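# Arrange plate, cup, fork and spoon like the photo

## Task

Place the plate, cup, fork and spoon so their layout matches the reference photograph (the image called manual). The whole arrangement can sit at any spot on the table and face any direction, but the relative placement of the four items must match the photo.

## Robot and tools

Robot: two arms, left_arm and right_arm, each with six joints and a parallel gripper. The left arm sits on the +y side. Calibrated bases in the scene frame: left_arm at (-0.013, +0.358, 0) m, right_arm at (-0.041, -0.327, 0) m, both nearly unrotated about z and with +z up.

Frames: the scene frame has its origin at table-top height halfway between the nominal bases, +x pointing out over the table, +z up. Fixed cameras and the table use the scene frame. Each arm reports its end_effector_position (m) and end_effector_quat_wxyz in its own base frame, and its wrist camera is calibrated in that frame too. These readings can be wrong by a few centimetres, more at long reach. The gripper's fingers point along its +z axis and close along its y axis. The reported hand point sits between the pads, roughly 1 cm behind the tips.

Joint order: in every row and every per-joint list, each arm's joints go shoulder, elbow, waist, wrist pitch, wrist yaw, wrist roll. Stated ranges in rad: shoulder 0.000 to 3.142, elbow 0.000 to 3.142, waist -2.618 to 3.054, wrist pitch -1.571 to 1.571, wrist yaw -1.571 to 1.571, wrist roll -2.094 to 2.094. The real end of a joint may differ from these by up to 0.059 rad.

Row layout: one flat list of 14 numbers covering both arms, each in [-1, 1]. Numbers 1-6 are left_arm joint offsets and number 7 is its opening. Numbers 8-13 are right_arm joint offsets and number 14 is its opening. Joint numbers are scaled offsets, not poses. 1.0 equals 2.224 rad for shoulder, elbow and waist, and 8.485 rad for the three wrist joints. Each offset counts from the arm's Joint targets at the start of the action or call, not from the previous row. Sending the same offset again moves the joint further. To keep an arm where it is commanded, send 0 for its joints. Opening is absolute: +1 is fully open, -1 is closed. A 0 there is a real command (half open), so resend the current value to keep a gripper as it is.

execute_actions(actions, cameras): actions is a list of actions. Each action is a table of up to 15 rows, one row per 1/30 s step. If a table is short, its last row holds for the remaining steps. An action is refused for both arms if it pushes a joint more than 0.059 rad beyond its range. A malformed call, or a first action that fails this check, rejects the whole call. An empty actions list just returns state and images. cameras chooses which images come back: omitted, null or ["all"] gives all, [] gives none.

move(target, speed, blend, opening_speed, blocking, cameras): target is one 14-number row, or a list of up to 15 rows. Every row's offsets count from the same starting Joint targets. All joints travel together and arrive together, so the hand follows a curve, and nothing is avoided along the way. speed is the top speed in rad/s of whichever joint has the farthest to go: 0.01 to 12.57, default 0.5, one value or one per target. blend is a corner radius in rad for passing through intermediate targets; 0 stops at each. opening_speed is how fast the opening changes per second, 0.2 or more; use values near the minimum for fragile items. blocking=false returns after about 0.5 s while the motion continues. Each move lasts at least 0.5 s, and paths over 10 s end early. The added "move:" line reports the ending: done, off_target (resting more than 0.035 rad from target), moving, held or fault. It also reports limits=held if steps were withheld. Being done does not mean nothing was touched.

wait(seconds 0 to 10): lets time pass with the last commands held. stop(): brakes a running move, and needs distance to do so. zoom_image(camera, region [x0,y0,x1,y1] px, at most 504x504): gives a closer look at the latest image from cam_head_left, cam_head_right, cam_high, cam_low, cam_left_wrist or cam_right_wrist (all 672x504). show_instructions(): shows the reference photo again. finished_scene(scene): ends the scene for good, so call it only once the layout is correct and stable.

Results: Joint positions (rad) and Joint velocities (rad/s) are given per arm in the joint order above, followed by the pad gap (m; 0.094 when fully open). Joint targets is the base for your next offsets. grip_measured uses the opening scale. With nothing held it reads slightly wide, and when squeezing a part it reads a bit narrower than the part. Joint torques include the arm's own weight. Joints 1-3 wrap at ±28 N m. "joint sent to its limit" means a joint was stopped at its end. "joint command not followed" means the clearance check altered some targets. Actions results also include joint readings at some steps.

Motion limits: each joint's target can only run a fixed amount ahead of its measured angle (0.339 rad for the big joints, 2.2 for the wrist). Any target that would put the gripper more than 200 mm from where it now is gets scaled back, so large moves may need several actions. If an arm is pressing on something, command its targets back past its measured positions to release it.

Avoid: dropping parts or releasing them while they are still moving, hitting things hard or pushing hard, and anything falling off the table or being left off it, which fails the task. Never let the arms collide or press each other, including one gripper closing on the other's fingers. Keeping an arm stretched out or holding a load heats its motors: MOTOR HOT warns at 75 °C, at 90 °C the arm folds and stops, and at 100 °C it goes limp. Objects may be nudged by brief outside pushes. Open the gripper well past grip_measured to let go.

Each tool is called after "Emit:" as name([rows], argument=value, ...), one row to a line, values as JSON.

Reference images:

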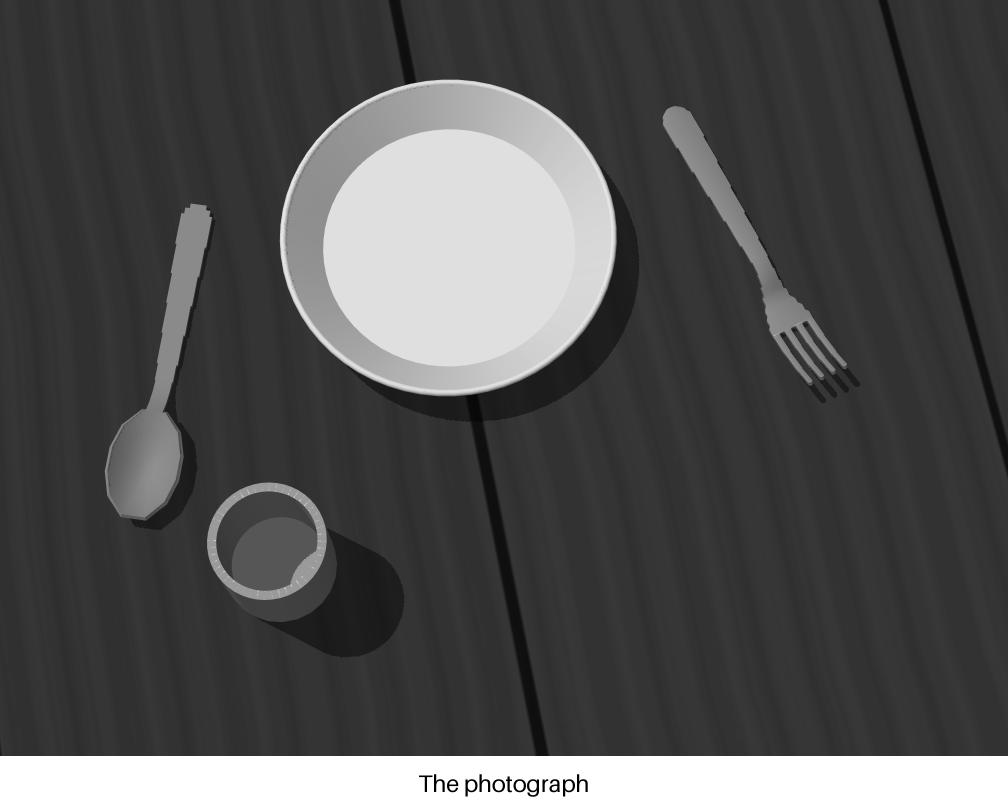

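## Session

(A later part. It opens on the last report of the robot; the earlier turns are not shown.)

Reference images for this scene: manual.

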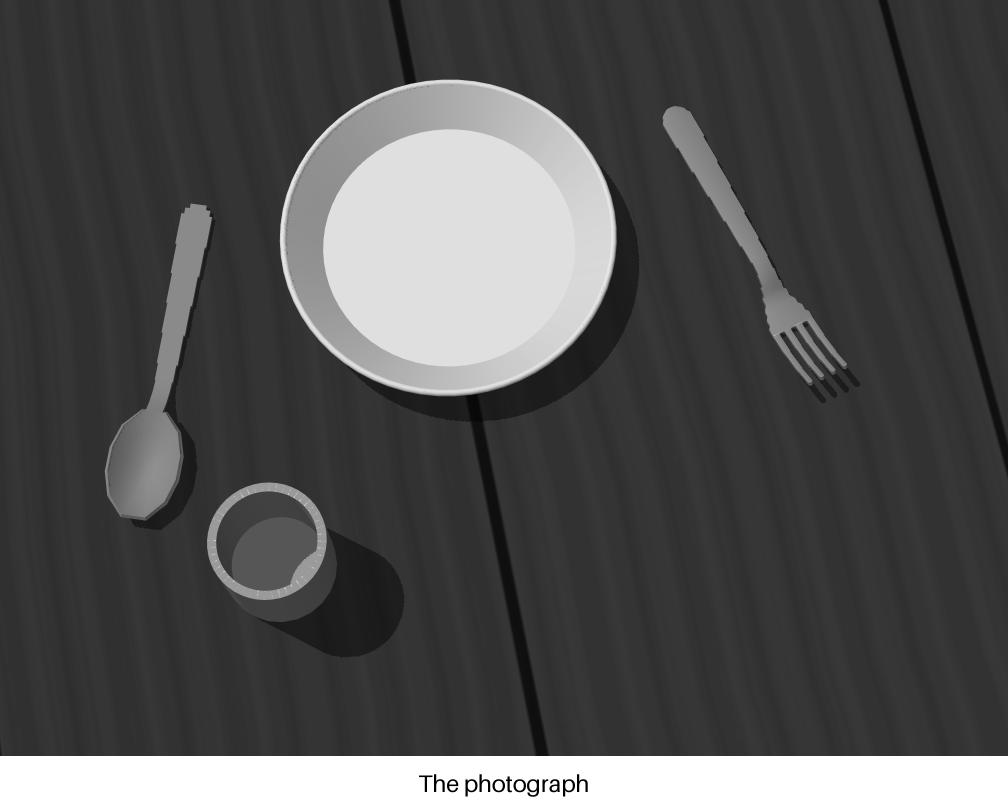

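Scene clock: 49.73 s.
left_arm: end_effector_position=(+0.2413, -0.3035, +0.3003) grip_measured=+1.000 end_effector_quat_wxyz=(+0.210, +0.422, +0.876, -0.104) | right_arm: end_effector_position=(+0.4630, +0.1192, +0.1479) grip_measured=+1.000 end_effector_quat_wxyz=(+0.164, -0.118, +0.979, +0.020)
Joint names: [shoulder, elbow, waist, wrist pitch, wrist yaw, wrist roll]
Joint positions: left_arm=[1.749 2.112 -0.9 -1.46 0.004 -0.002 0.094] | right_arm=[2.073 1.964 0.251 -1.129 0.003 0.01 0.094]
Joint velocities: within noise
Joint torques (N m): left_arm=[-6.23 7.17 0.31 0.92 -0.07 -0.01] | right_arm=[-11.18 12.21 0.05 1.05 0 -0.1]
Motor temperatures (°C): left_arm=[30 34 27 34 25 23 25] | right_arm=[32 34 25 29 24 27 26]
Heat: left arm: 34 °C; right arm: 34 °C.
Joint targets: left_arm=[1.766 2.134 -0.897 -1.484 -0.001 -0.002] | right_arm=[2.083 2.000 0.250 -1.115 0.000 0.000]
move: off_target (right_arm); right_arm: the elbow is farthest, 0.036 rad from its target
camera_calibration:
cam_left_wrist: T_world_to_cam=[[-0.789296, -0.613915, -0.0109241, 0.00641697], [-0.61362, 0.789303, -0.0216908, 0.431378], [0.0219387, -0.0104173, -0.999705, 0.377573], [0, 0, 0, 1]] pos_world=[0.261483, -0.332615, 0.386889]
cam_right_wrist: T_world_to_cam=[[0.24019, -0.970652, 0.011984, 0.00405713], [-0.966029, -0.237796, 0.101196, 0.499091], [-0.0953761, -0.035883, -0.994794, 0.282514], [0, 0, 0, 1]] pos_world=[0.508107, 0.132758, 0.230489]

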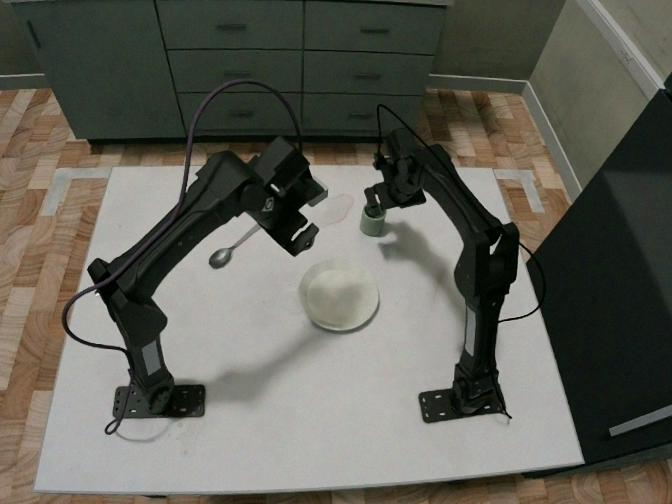

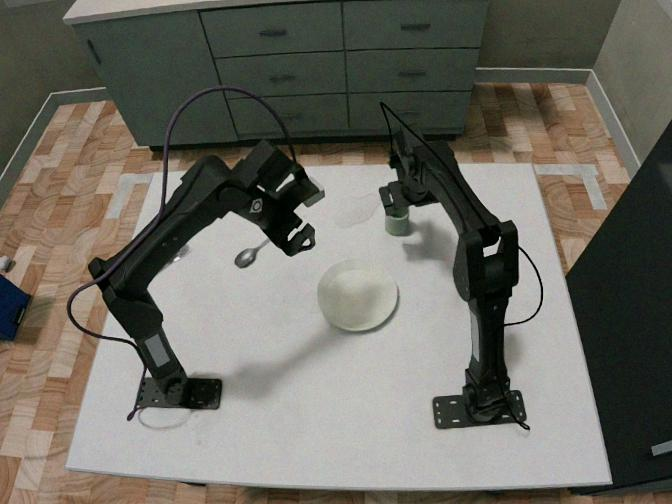

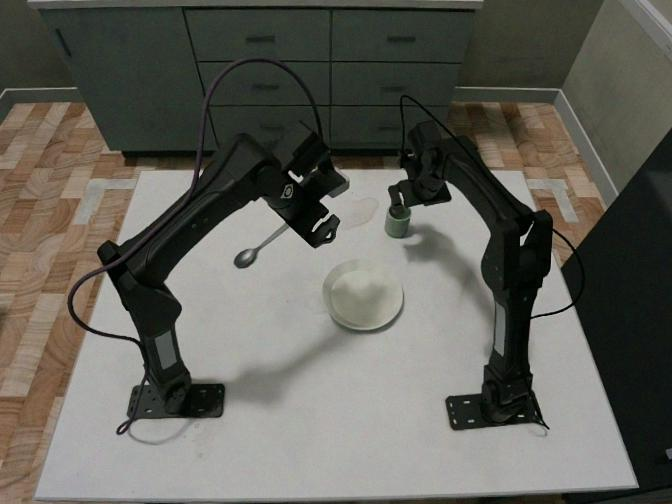

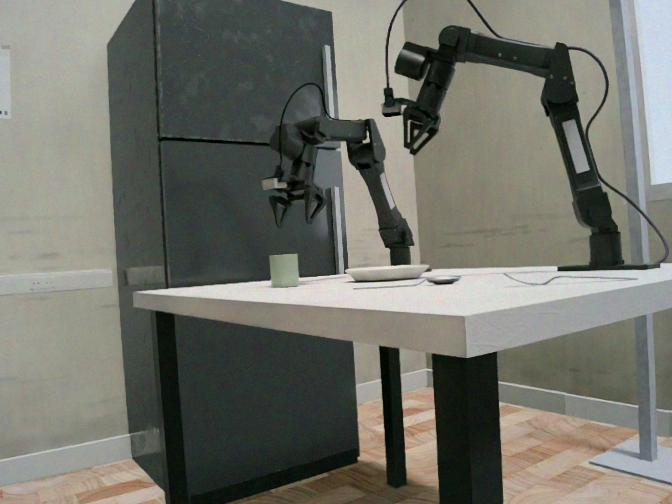

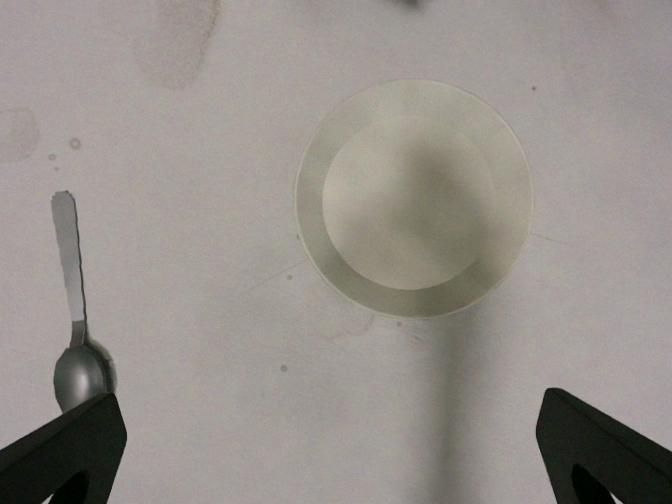

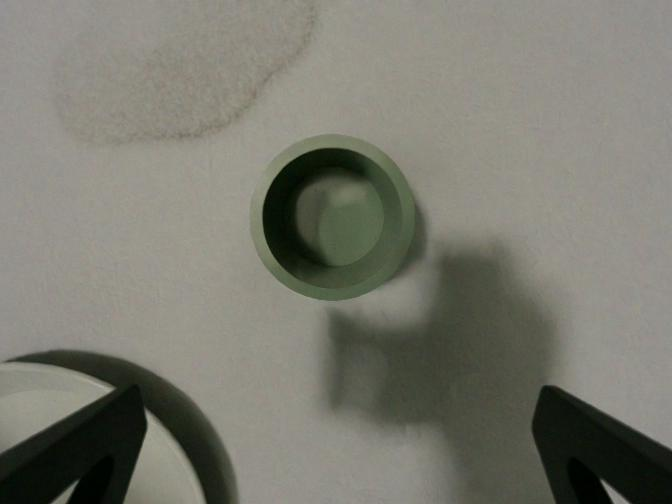

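Emit:
move(target=[0.0764, -0.1713, 0.5655, 0.0102, 0, 0.1395, 1.0, 0.0854, -0.0513, 0.0, 0.0377, 0, 0, 1.0], speed=0.9)

Scene clock: 55.07 s.
left_arm: end_effector_position=(+0.3391, +0.1328, +0.1412) grip_measured=+1.000 end_effector_quat_wxyz=(+0.002, +0.392, +0.920, +0.008) | right_arm: end_effector_position=(+0.5197, +0.1338, +0.0681) grip_measured=+1.000 end_effector_quat_wxyz=(+0.203, -0.117, +0.972, +0.025)
Joint names: [shoulder, elbow, waist, wrist pitch, wrist yaw, wrist roll]
Joint positions: left_arm=[1.918 1.769 0.366 -1.408 -0.009 1.171 0.094] | right_arm=[2.254 1.904 0.251 -0.809 0.003 0.01 0.094]
Joint velocities: within noise
Joint torques (N m): left_arm=[-7.98 4.41 -0.32 0.35 0.06 0.07] | right_arm=[-12.12 7.12 0.14 1.15 -0.04 -0.09]
Motor temperatures (°C): left_arm=[31 34 27 34 25 23 25] | right_arm=[34 34 25 29 24 27 26]
Heat: left arm: 34 °C; right arm: 34 °C.
Joint targets: left_arm=[1.936 1.753 0.361 -1.398 -0.001 1.181] | right_arm=[2.273 1.886 0.250 -0.795 0.000 0.000]
move: done
camera_calibration:
cam_left_wrist: T_world_to_cam=[[-0.731578, -0.681331, -0.0241272, 0.340952], [-0.619925, 0.650083, 0.439414, 0.0990241], [-0.283702, 0.336423, -0.89796, 0.264136], [0, 0, 0, 1]] pos_world=[0.385756, 0.0790655, 0.201897]
cam_right_wrist: T_world_to_cam=[[0.23924, -0.970896, 0.011222, 0.00611894], [-0.970786, -0.238962, 0.0217115, 0.573531], [-0.018398, -0.0160885, -0.999701, 0.166782], [0, 0, 0, 1]] pos_world=[0.558381, 0.145677, 0.154212]

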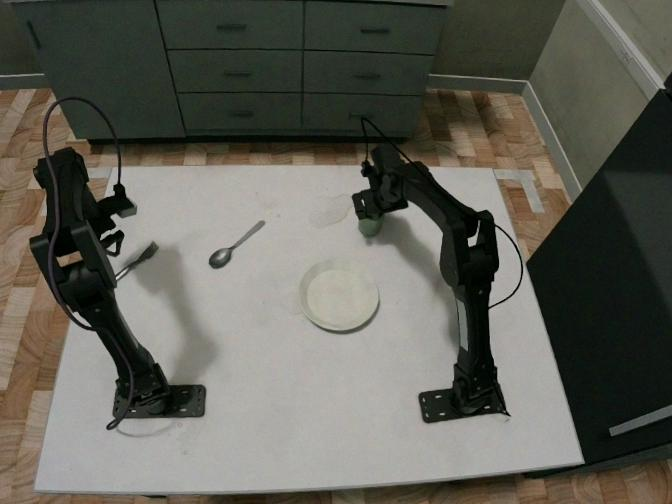

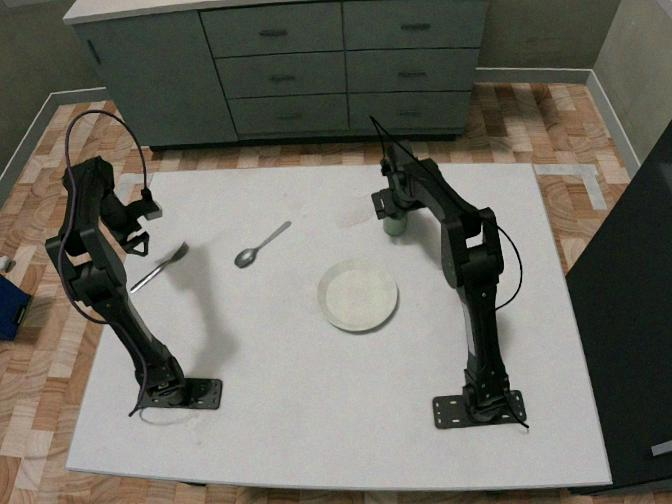

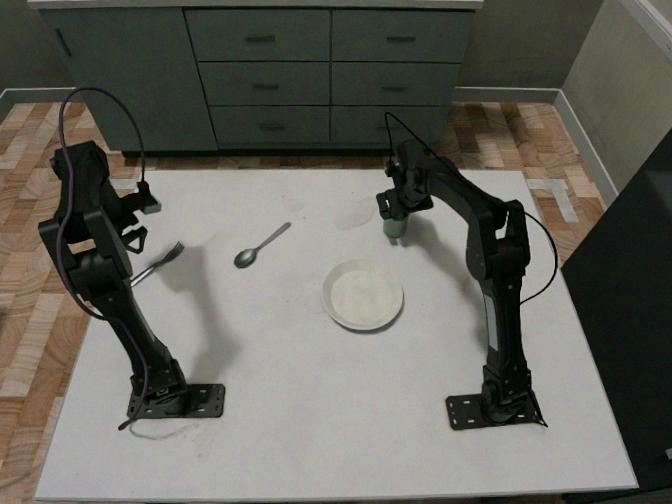

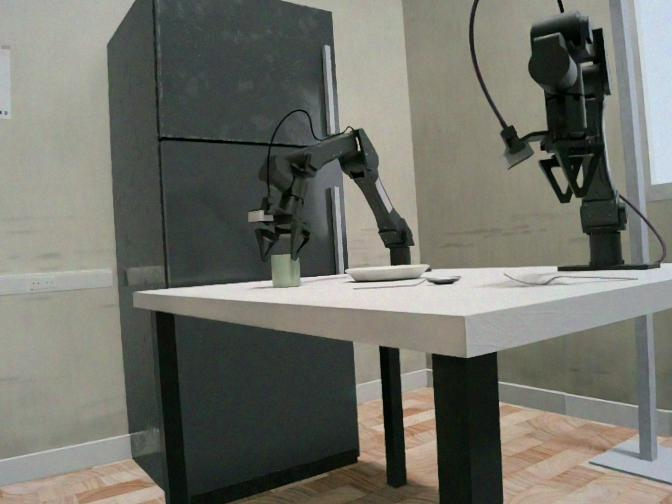

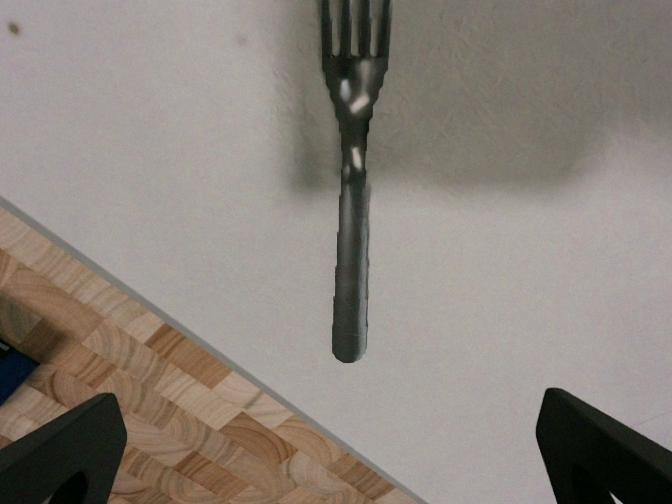

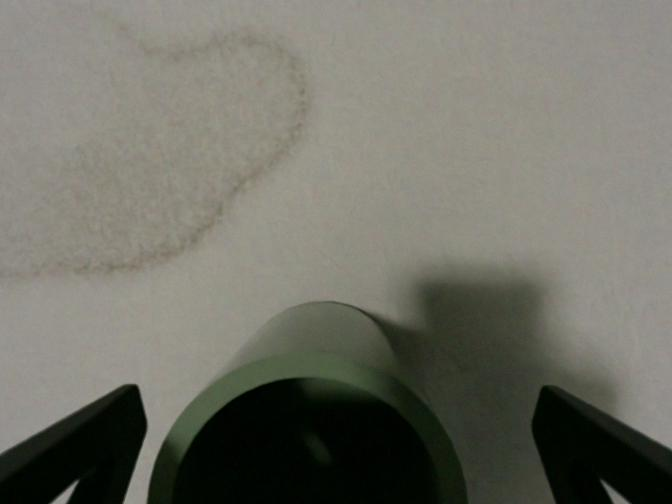

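Emit:
zoom_image(camera="cam_right_wrist", region=[100, 260, 580, 504])

Emit:
zoom_image(camera="cam_low", region=[200, 160, 400, 310])

Emit:
zoom_image(camera="cam_left_wrist", region=[240, 0, 460, 400])

Emit:
zoom_image(camera="cam_low", region=[420, 130, 672, 310])

Scaled by 1.050 from the camera's 672x504 image, which has a finer 960x720 frame.

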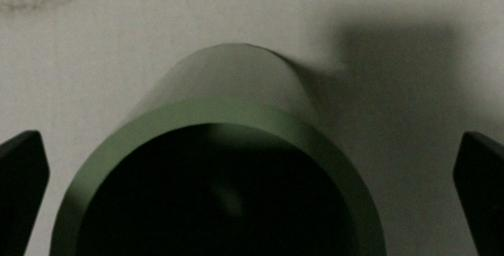

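Scaled by 2.520 from the camera's 672x504 image, which has a finer 960x720 frame.

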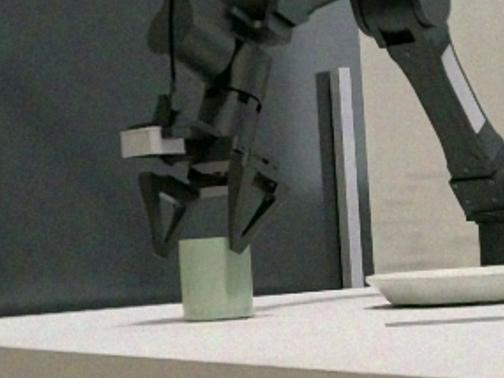

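Scaled by 1.260 from the camera's 672x504 image, which has a finer 960x720 frame.

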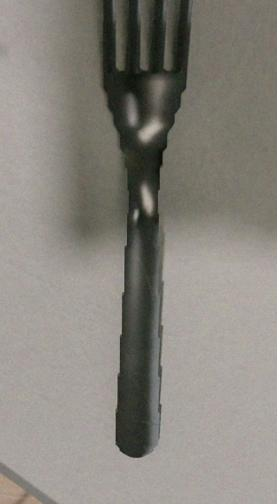

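Scaled by 2.000 from the camera's 672x504 image, which has a finer 960x720 frame.

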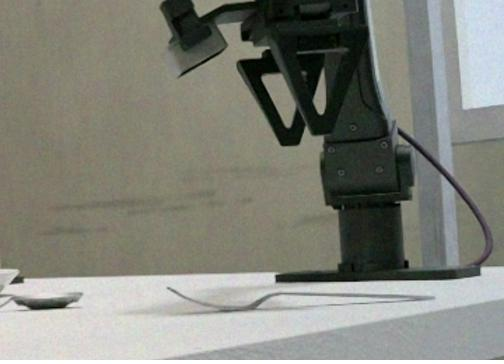

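Emit:
move(target=[0.0121, -0.1565, -0.0040, 0.0425, 0, 0.0037, 1.0, 0.0031, -0.0243, 0.0058, 0.0, 0, 0, 1.0], speed=0.5)

Emit:
zoom_image(camera="cam_low", region=[420, 130, 672, 310])

Scene clock: 61.97 s.
left_arm: end_effector_position=(+0.3337, +0.1280, +0.0449) grip_measured=+1.000 end_effector_quat_wxyz=(-0.005, +0.409, +0.912, +0.002) | right_arm: end_effector_position=(+0.5062, +0.1338, +0.0503) grip_measured=+1.000 end_effector_quat_wxyz=(+0.179, -0.121, +0.976, +0.023)
Joint names: [shoulder, elbow, waist, wrist pitch, wrist yaw, wrist roll]
Joint positions: left_arm=[1.945 1.419 0.359 -1.049 -0.009 1.203 0.094] | right_arm=[2.254 1.851 0.257 -0.806 0.003 0.01 0.094]
Joint velocities: within noise
Joint torques (N m): left_arm=[-8.12 4.45 -0.44 0.32 0.08 0.15] | right_arm=[-11.55 6.84 0.64 1.03 -0.03 -0.09]
Motor temperatures (°C): left_arm=[31 34 27 33 25 23 25] | right_arm=[36 33 25 29 24 27 26]
Heat: left arm: 34 °C; right arm: 36 °C.
Joint targets: left_arm=[1.963 1.405 0.352 -1.037 -0.001 1.213] | right_arm=[2.280 1.832 0.263 -0.795 0.000 0.000]
move: done
camera_calibration:
cam_left_wrist: T_world_to_cam=[[-0.757507, -0.652773, -0.0083394, 0.335722], [-0.58736, 0.675912, 0.445142, 0.126757], [-0.28494, 0.342097, -0.895421, 0.177284], [0, 0, 0, 1]] pos_world=[0.379279, 0.0728254, 0.105118]
cam_right_wrist: T_world_to_cam=[[0.246122, -0.969168, 0.0117343, 0.00589187], [-0.967002, -0.244713, 0.0708692, 0.557086], [-0.0658126, -0.0287896, -0.997417, 0.174359], [0, 0, 0, 1]] pos_world=[0.548729, 0.147056, 0.134359]

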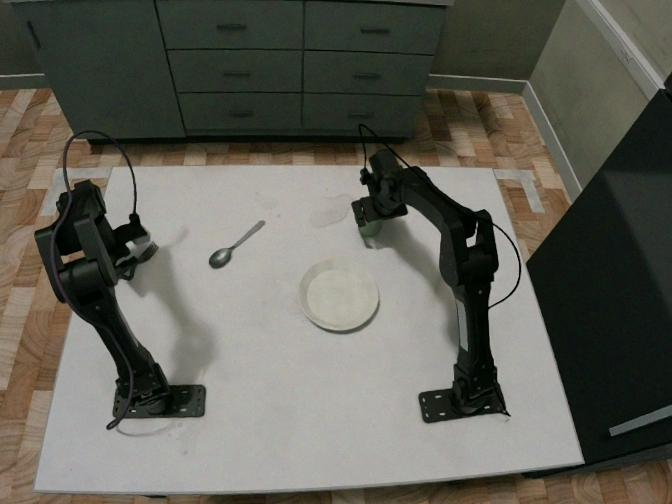

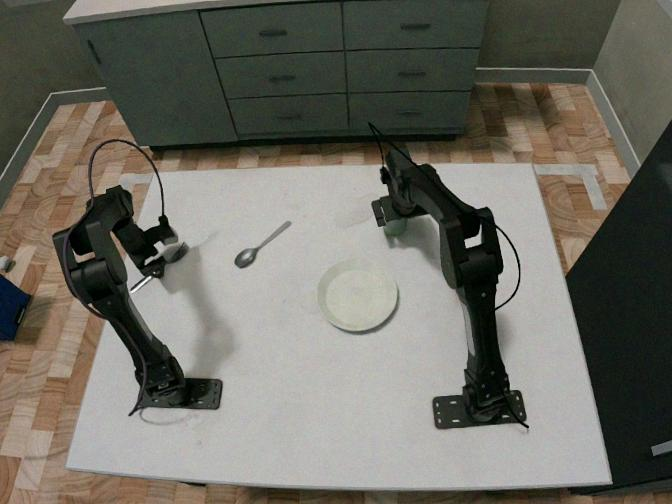

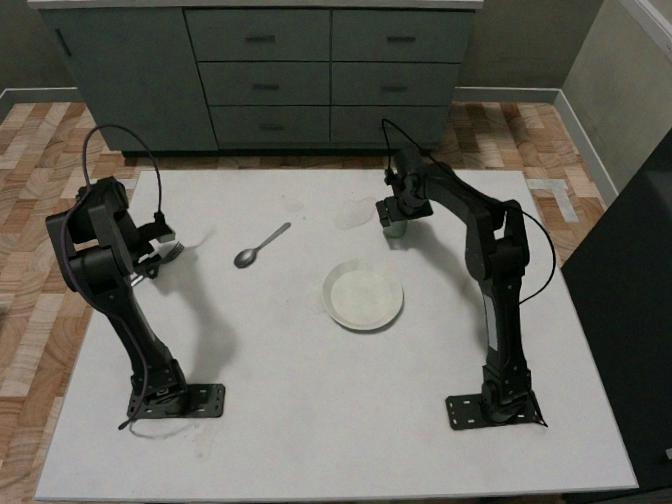

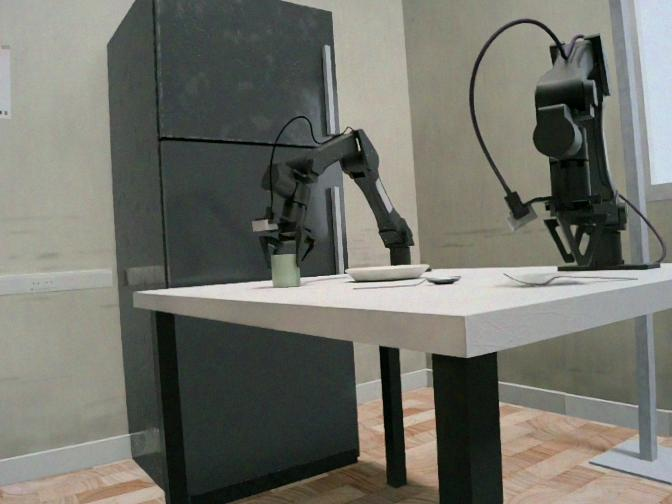

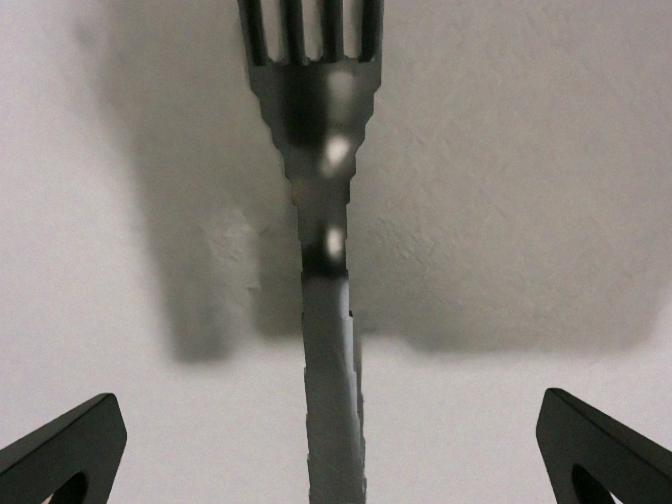

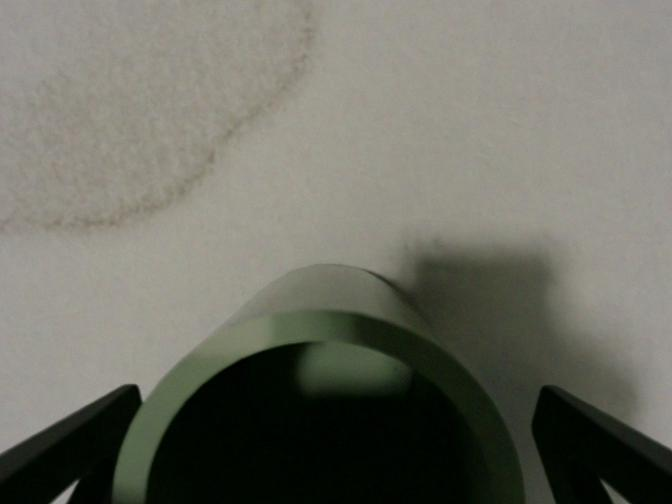

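Scaled by 2.000 from the camera's 672x504 image, which has a finer 960x720 frame.

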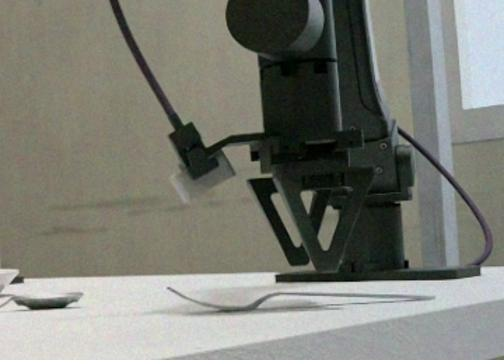

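Emit:
zoom_image(camera="cam_low", region=[520, 220, 640, 310])

Emit:
zoom_image(camera="cam_low", region=[230, 200, 350, 300])

Scaled by 4.200 from the camera's 672x504 image, which has a finer 960x720 frame.

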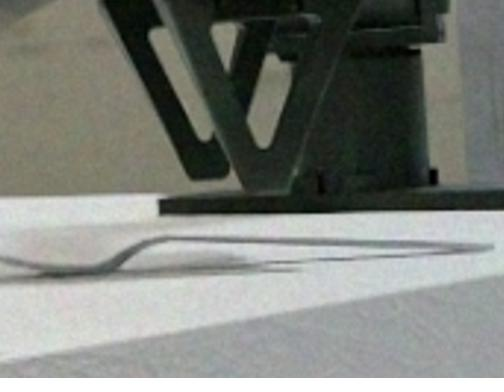

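Scaled by 4.200 from the camera's 672x504 image, which has a finer 960x720 frame.

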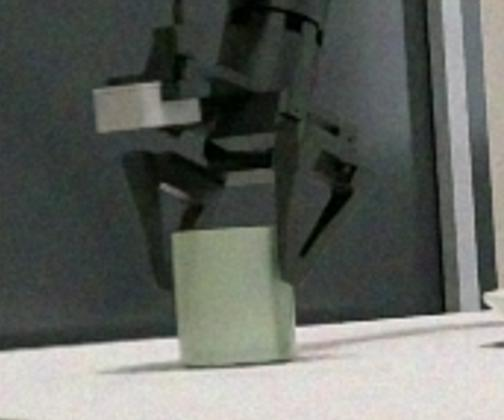

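Emit:
move(target=[0.0115, -0.0262, 0, 0.0104, 0, 0, 1.0, 0, 0, 0, 0, 0, 0, 0.30], speed=0.2, opening_speed=0.7)

Emit:
zoom_image(camera="cam_low", region=[520, 220, 640, 310])

Emit:
zoom_image(camera="cam_low", region=[230, 200, 350, 300])

Scene clock: 65.07 s.
left_arm: end_effector_position=(+0.3351, +0.1285, +0.0240) grip_measured=+1.000 end_effector_quat_wxyz=(-0.001, +0.410, +0.912, +0.005) | right_arm: end_effector_position=(+0.5060, +0.1345, +0.0503) grip_measured=+0.366 end_effector_quat_wxyz=(+0.179, -0.121, +0.976, +0.025)
Joint names: [shoulder, elbow, waist, wrist pitch, wrist yaw, wrist roll]
Joint positions: left_arm=[1.967 1.363 0.359 -0.961 -0.009 1.203 0.094] | right_arm=[2.254 1.851 0.257 -0.806 -0.001 0.01 0.064]
Joint velocities: within noise
Joint torques (N m): left_arm=[-7.88 3.97 -0.43 0.3 0.05 0.11] | right_arm=[-11.55 6.78 0.57 1.05 -0.01 -0.12]
Motor temperatures (°C): left_arm=[32 34 27 33 25 23 25] | right_arm=[36 33 25 29 24 27 26]
Heat: left arm: 34 °C; right arm: 36 °C.
Joint targets: left_arm=[1.988 1.347 0.352 -0.949 -0.001 1.213] | right_arm=[2.280 1.832 0.263 -0.795 0.000 0.000]
move: done
camera_calibration:
cam_left_wrist: T_world_to_cam=[[-0.757638, -0.652438, -0.0175686, 0.337162], [-0.59119, 0.674612, 0.442033, 0.138014], [-0.276547, 0.345288, -0.896827, 0.155649], [0, 0, 0, 1]] pos_world=[0.380084, 0.0731277, 0.0845064]
cam_right_wrist: T_world_to_cam=[[0.247401, -0.968879, 0.0081207, 0.00604691], [-0.966615, -0.246229, 0.0709029, 0.557092], [-0.0666967, -0.0253911, -0.99745, 0.174356], [0, 0, 0, 1]] pos_world=[0.548626, 0.147458, 0.134363]

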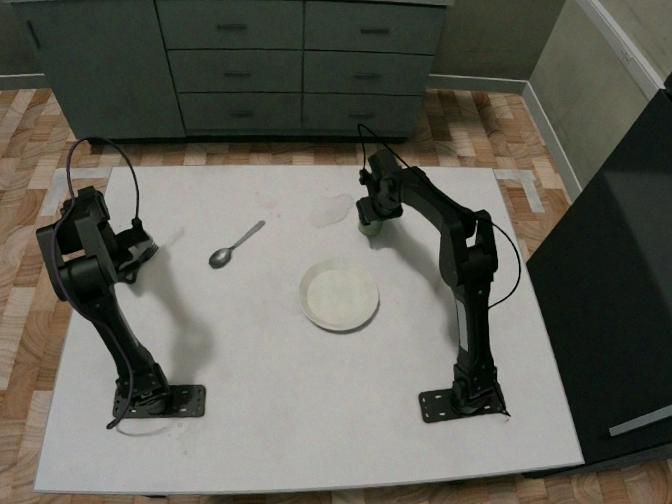

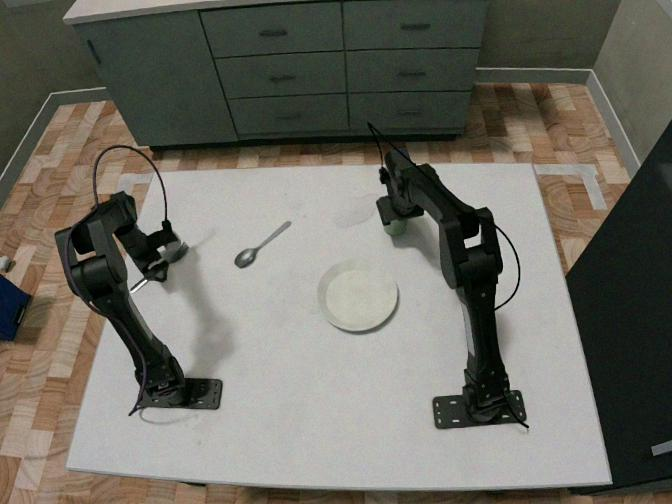

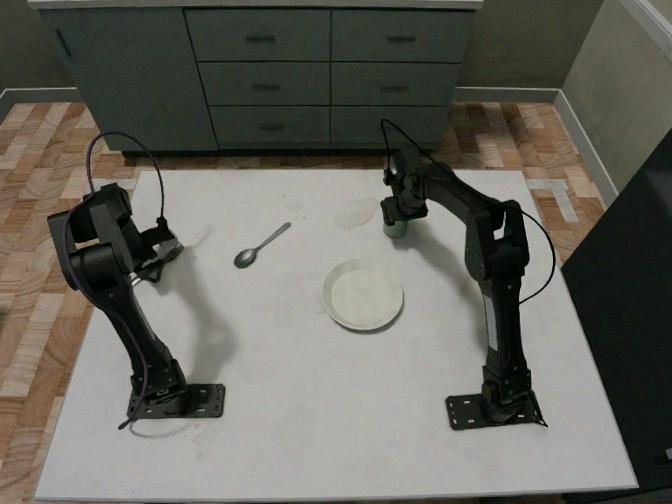

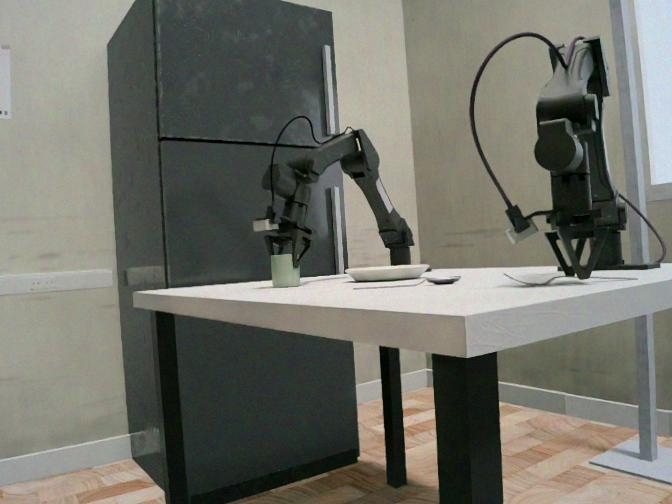

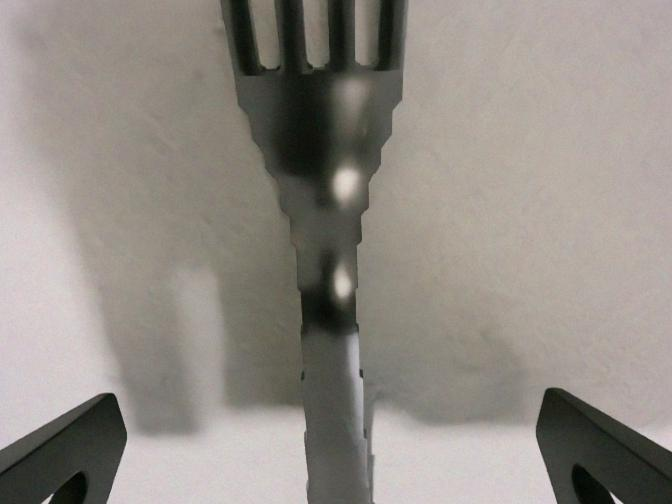

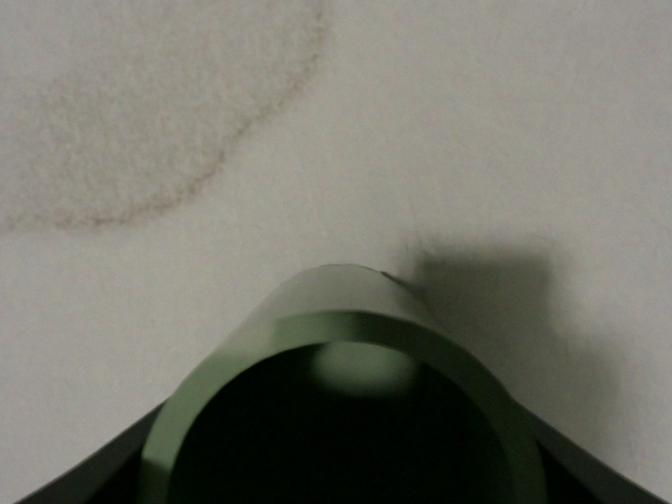

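Scaled by 4.200 from the camera's 672x504 image, which has a finer 960x720 frame.

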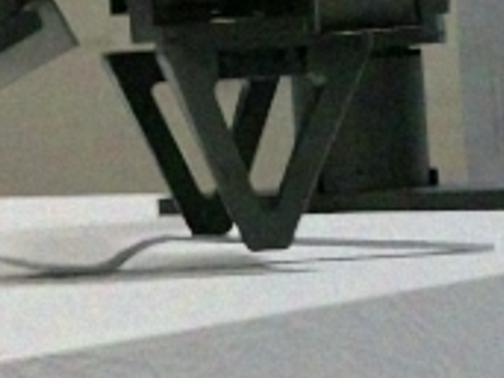

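Scaled by 4.200 from the camera's 672x504 image, which has a finer 960x720 frame.

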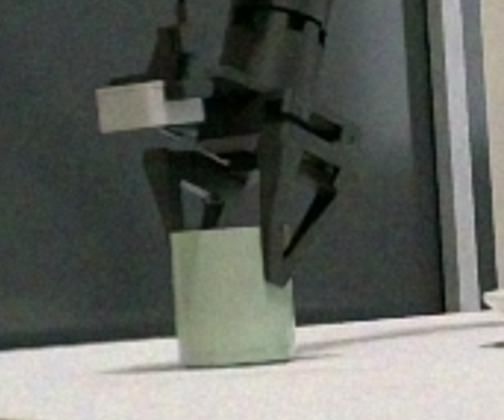

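Emit:
move([
  [0.0029, -0.0067, 0, 0.0024, 0, 0, 1.0, -0.0135, 0.0270, 0, 0, 0, 0, 0.30],
  [0.0029, -0.0067, 0, 0.0024, 0, 0, 1.0, -0.0229, 0.0647, 0, -0.0154, 0, 0, 0.30],
], speed=0.25, blend=[0.03, 0])

Emit:
zoom_image(camera="cam_low", region=[520, 220, 640, 310])

Emit:
zoom_image(camera="cam_low", region=[230, 200, 350, 300])

Scene clock: 69.20 s.
left_arm: end_effector_position=(+0.3352, +0.1286, +0.0196) grip_measured=+1.000 end_effector_quat_wxyz=(+0.000, +0.410, +0.912, +0.007) | right_arm: end_effector_position=(+0.4984, +0.1321, +0.0664) grip_measured=+0.365 end_effector_quat_wxyz=(+0.157, -0.122, +0.980, +0.021)
Joint names: [shoulder, elbow, waist, wrist pitch, wrist yaw, wrist roll]
Joint positions: left_arm=[1.97 1.349 0.359 -0.94 -0.009 1.203 0.094] | right_arm=[2.254 1.93 0.257 -0.929 0.001 0.01 0.064]
Joint velocities: within noise
Joint torques (N m): left_arm=[-7.66 3.99 -0.61 0.4 0.05 0.14] | right_arm=[-15.58 13.22 0.62 0.94 -0.01 -0.1]
Motor temperatures (°C): left_arm=[32 33 27 33 25 23 25] | right_arm=[37 33 25 29 24 27 26]
Heat: left arm: 33 °C; right arm: 37 °C.
Joint targets: left_arm=[1.995 1.332 0.352 -0.929 -0.001 1.213] | right_arm=[2.229 1.976 0.263 -0.926 0.000 0.000]
move: off_target (right_arm); right_arm: the elbow is farthest, 0.046 rad from its target
camera_calibration:
cam_left_wrist: T_world_to_cam=[[-0.757598, -0.65239, -0.0207963, 0.337187], [-0.592587, 0.674096, 0.440947, 0.140581], [-0.273651, 0.346385, -0.897292, 0.150652], [0, 0, 0, 1]] pos_world=[0.379985, 0.0730284, 0.0802022]
cam_right_wrist: T_world_to_cam=[[0.247264, -0.968894, 0.0102644, 0.00542015], [-0.962822, -0.244498, 0.114866, 0.543027], [-0.108783, -0.0382851, -0.993328, 0.212253], [0, 0, 0, 1]] pos_world=[0.544588, 0.146147, 0.148406]

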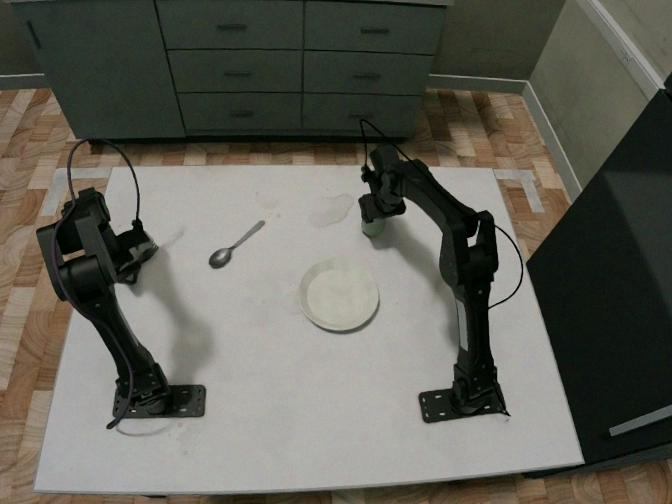

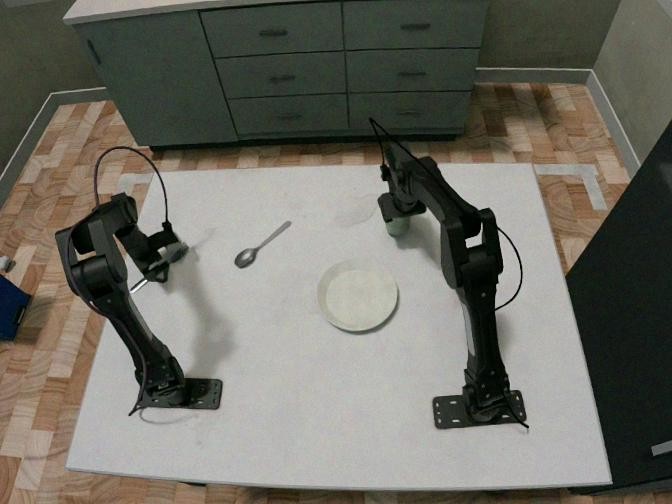

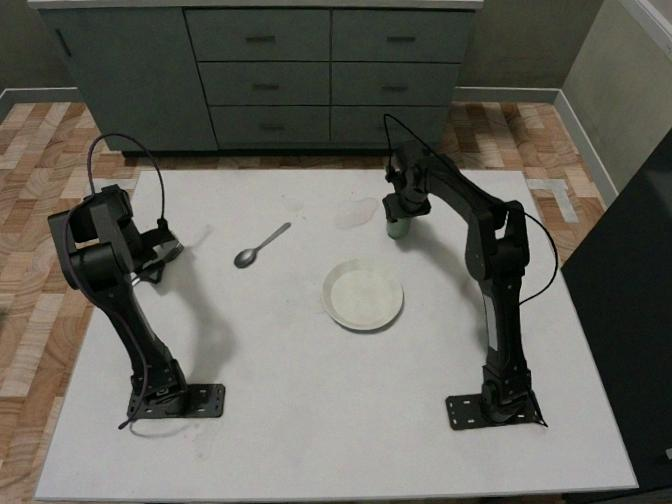

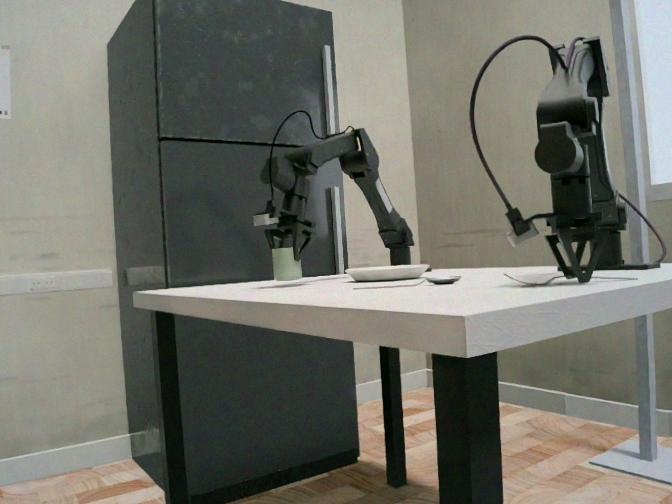

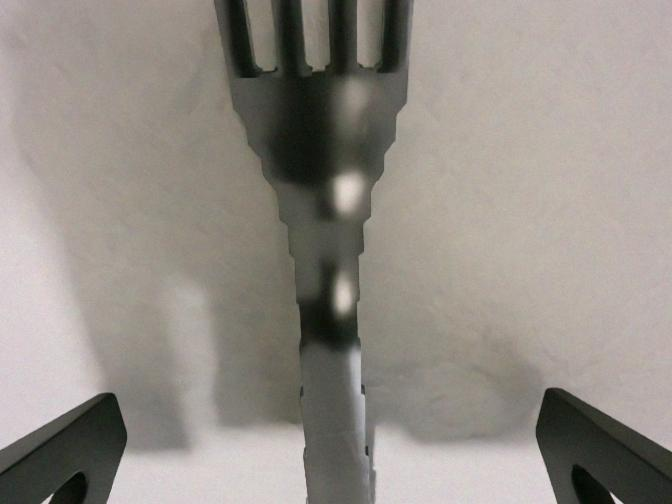

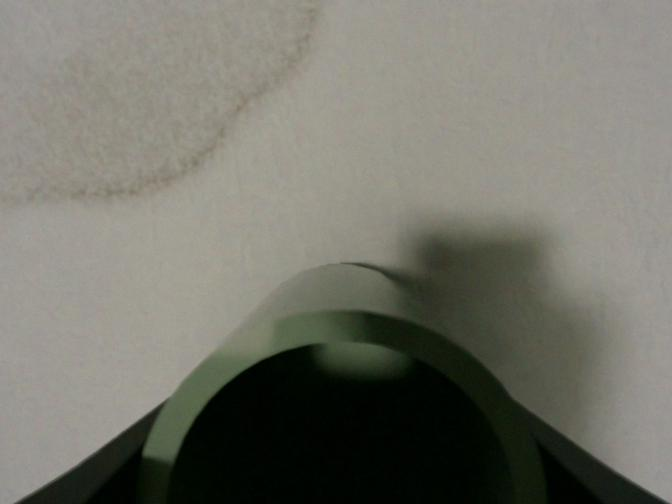

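Scaled by 4.200 from the camera's 672x504 image, which has a finer 960x720 frame.

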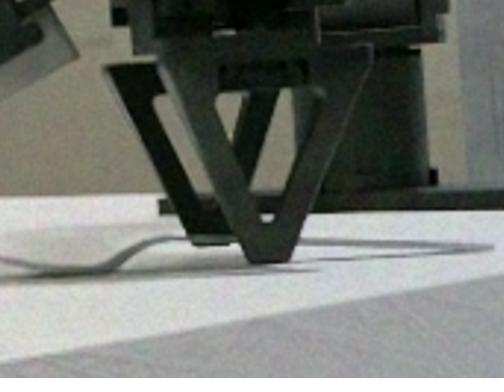

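Scaled by 4.200 from the camera's 672x504 image, which has a finer 960x720 frame.

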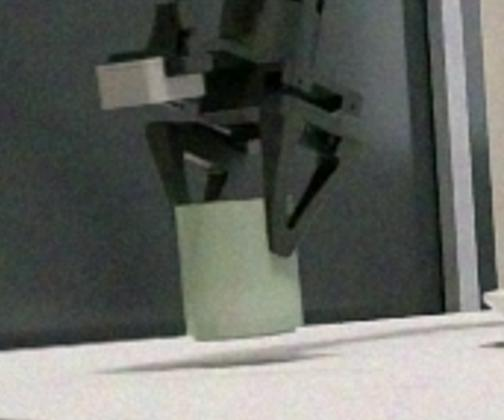

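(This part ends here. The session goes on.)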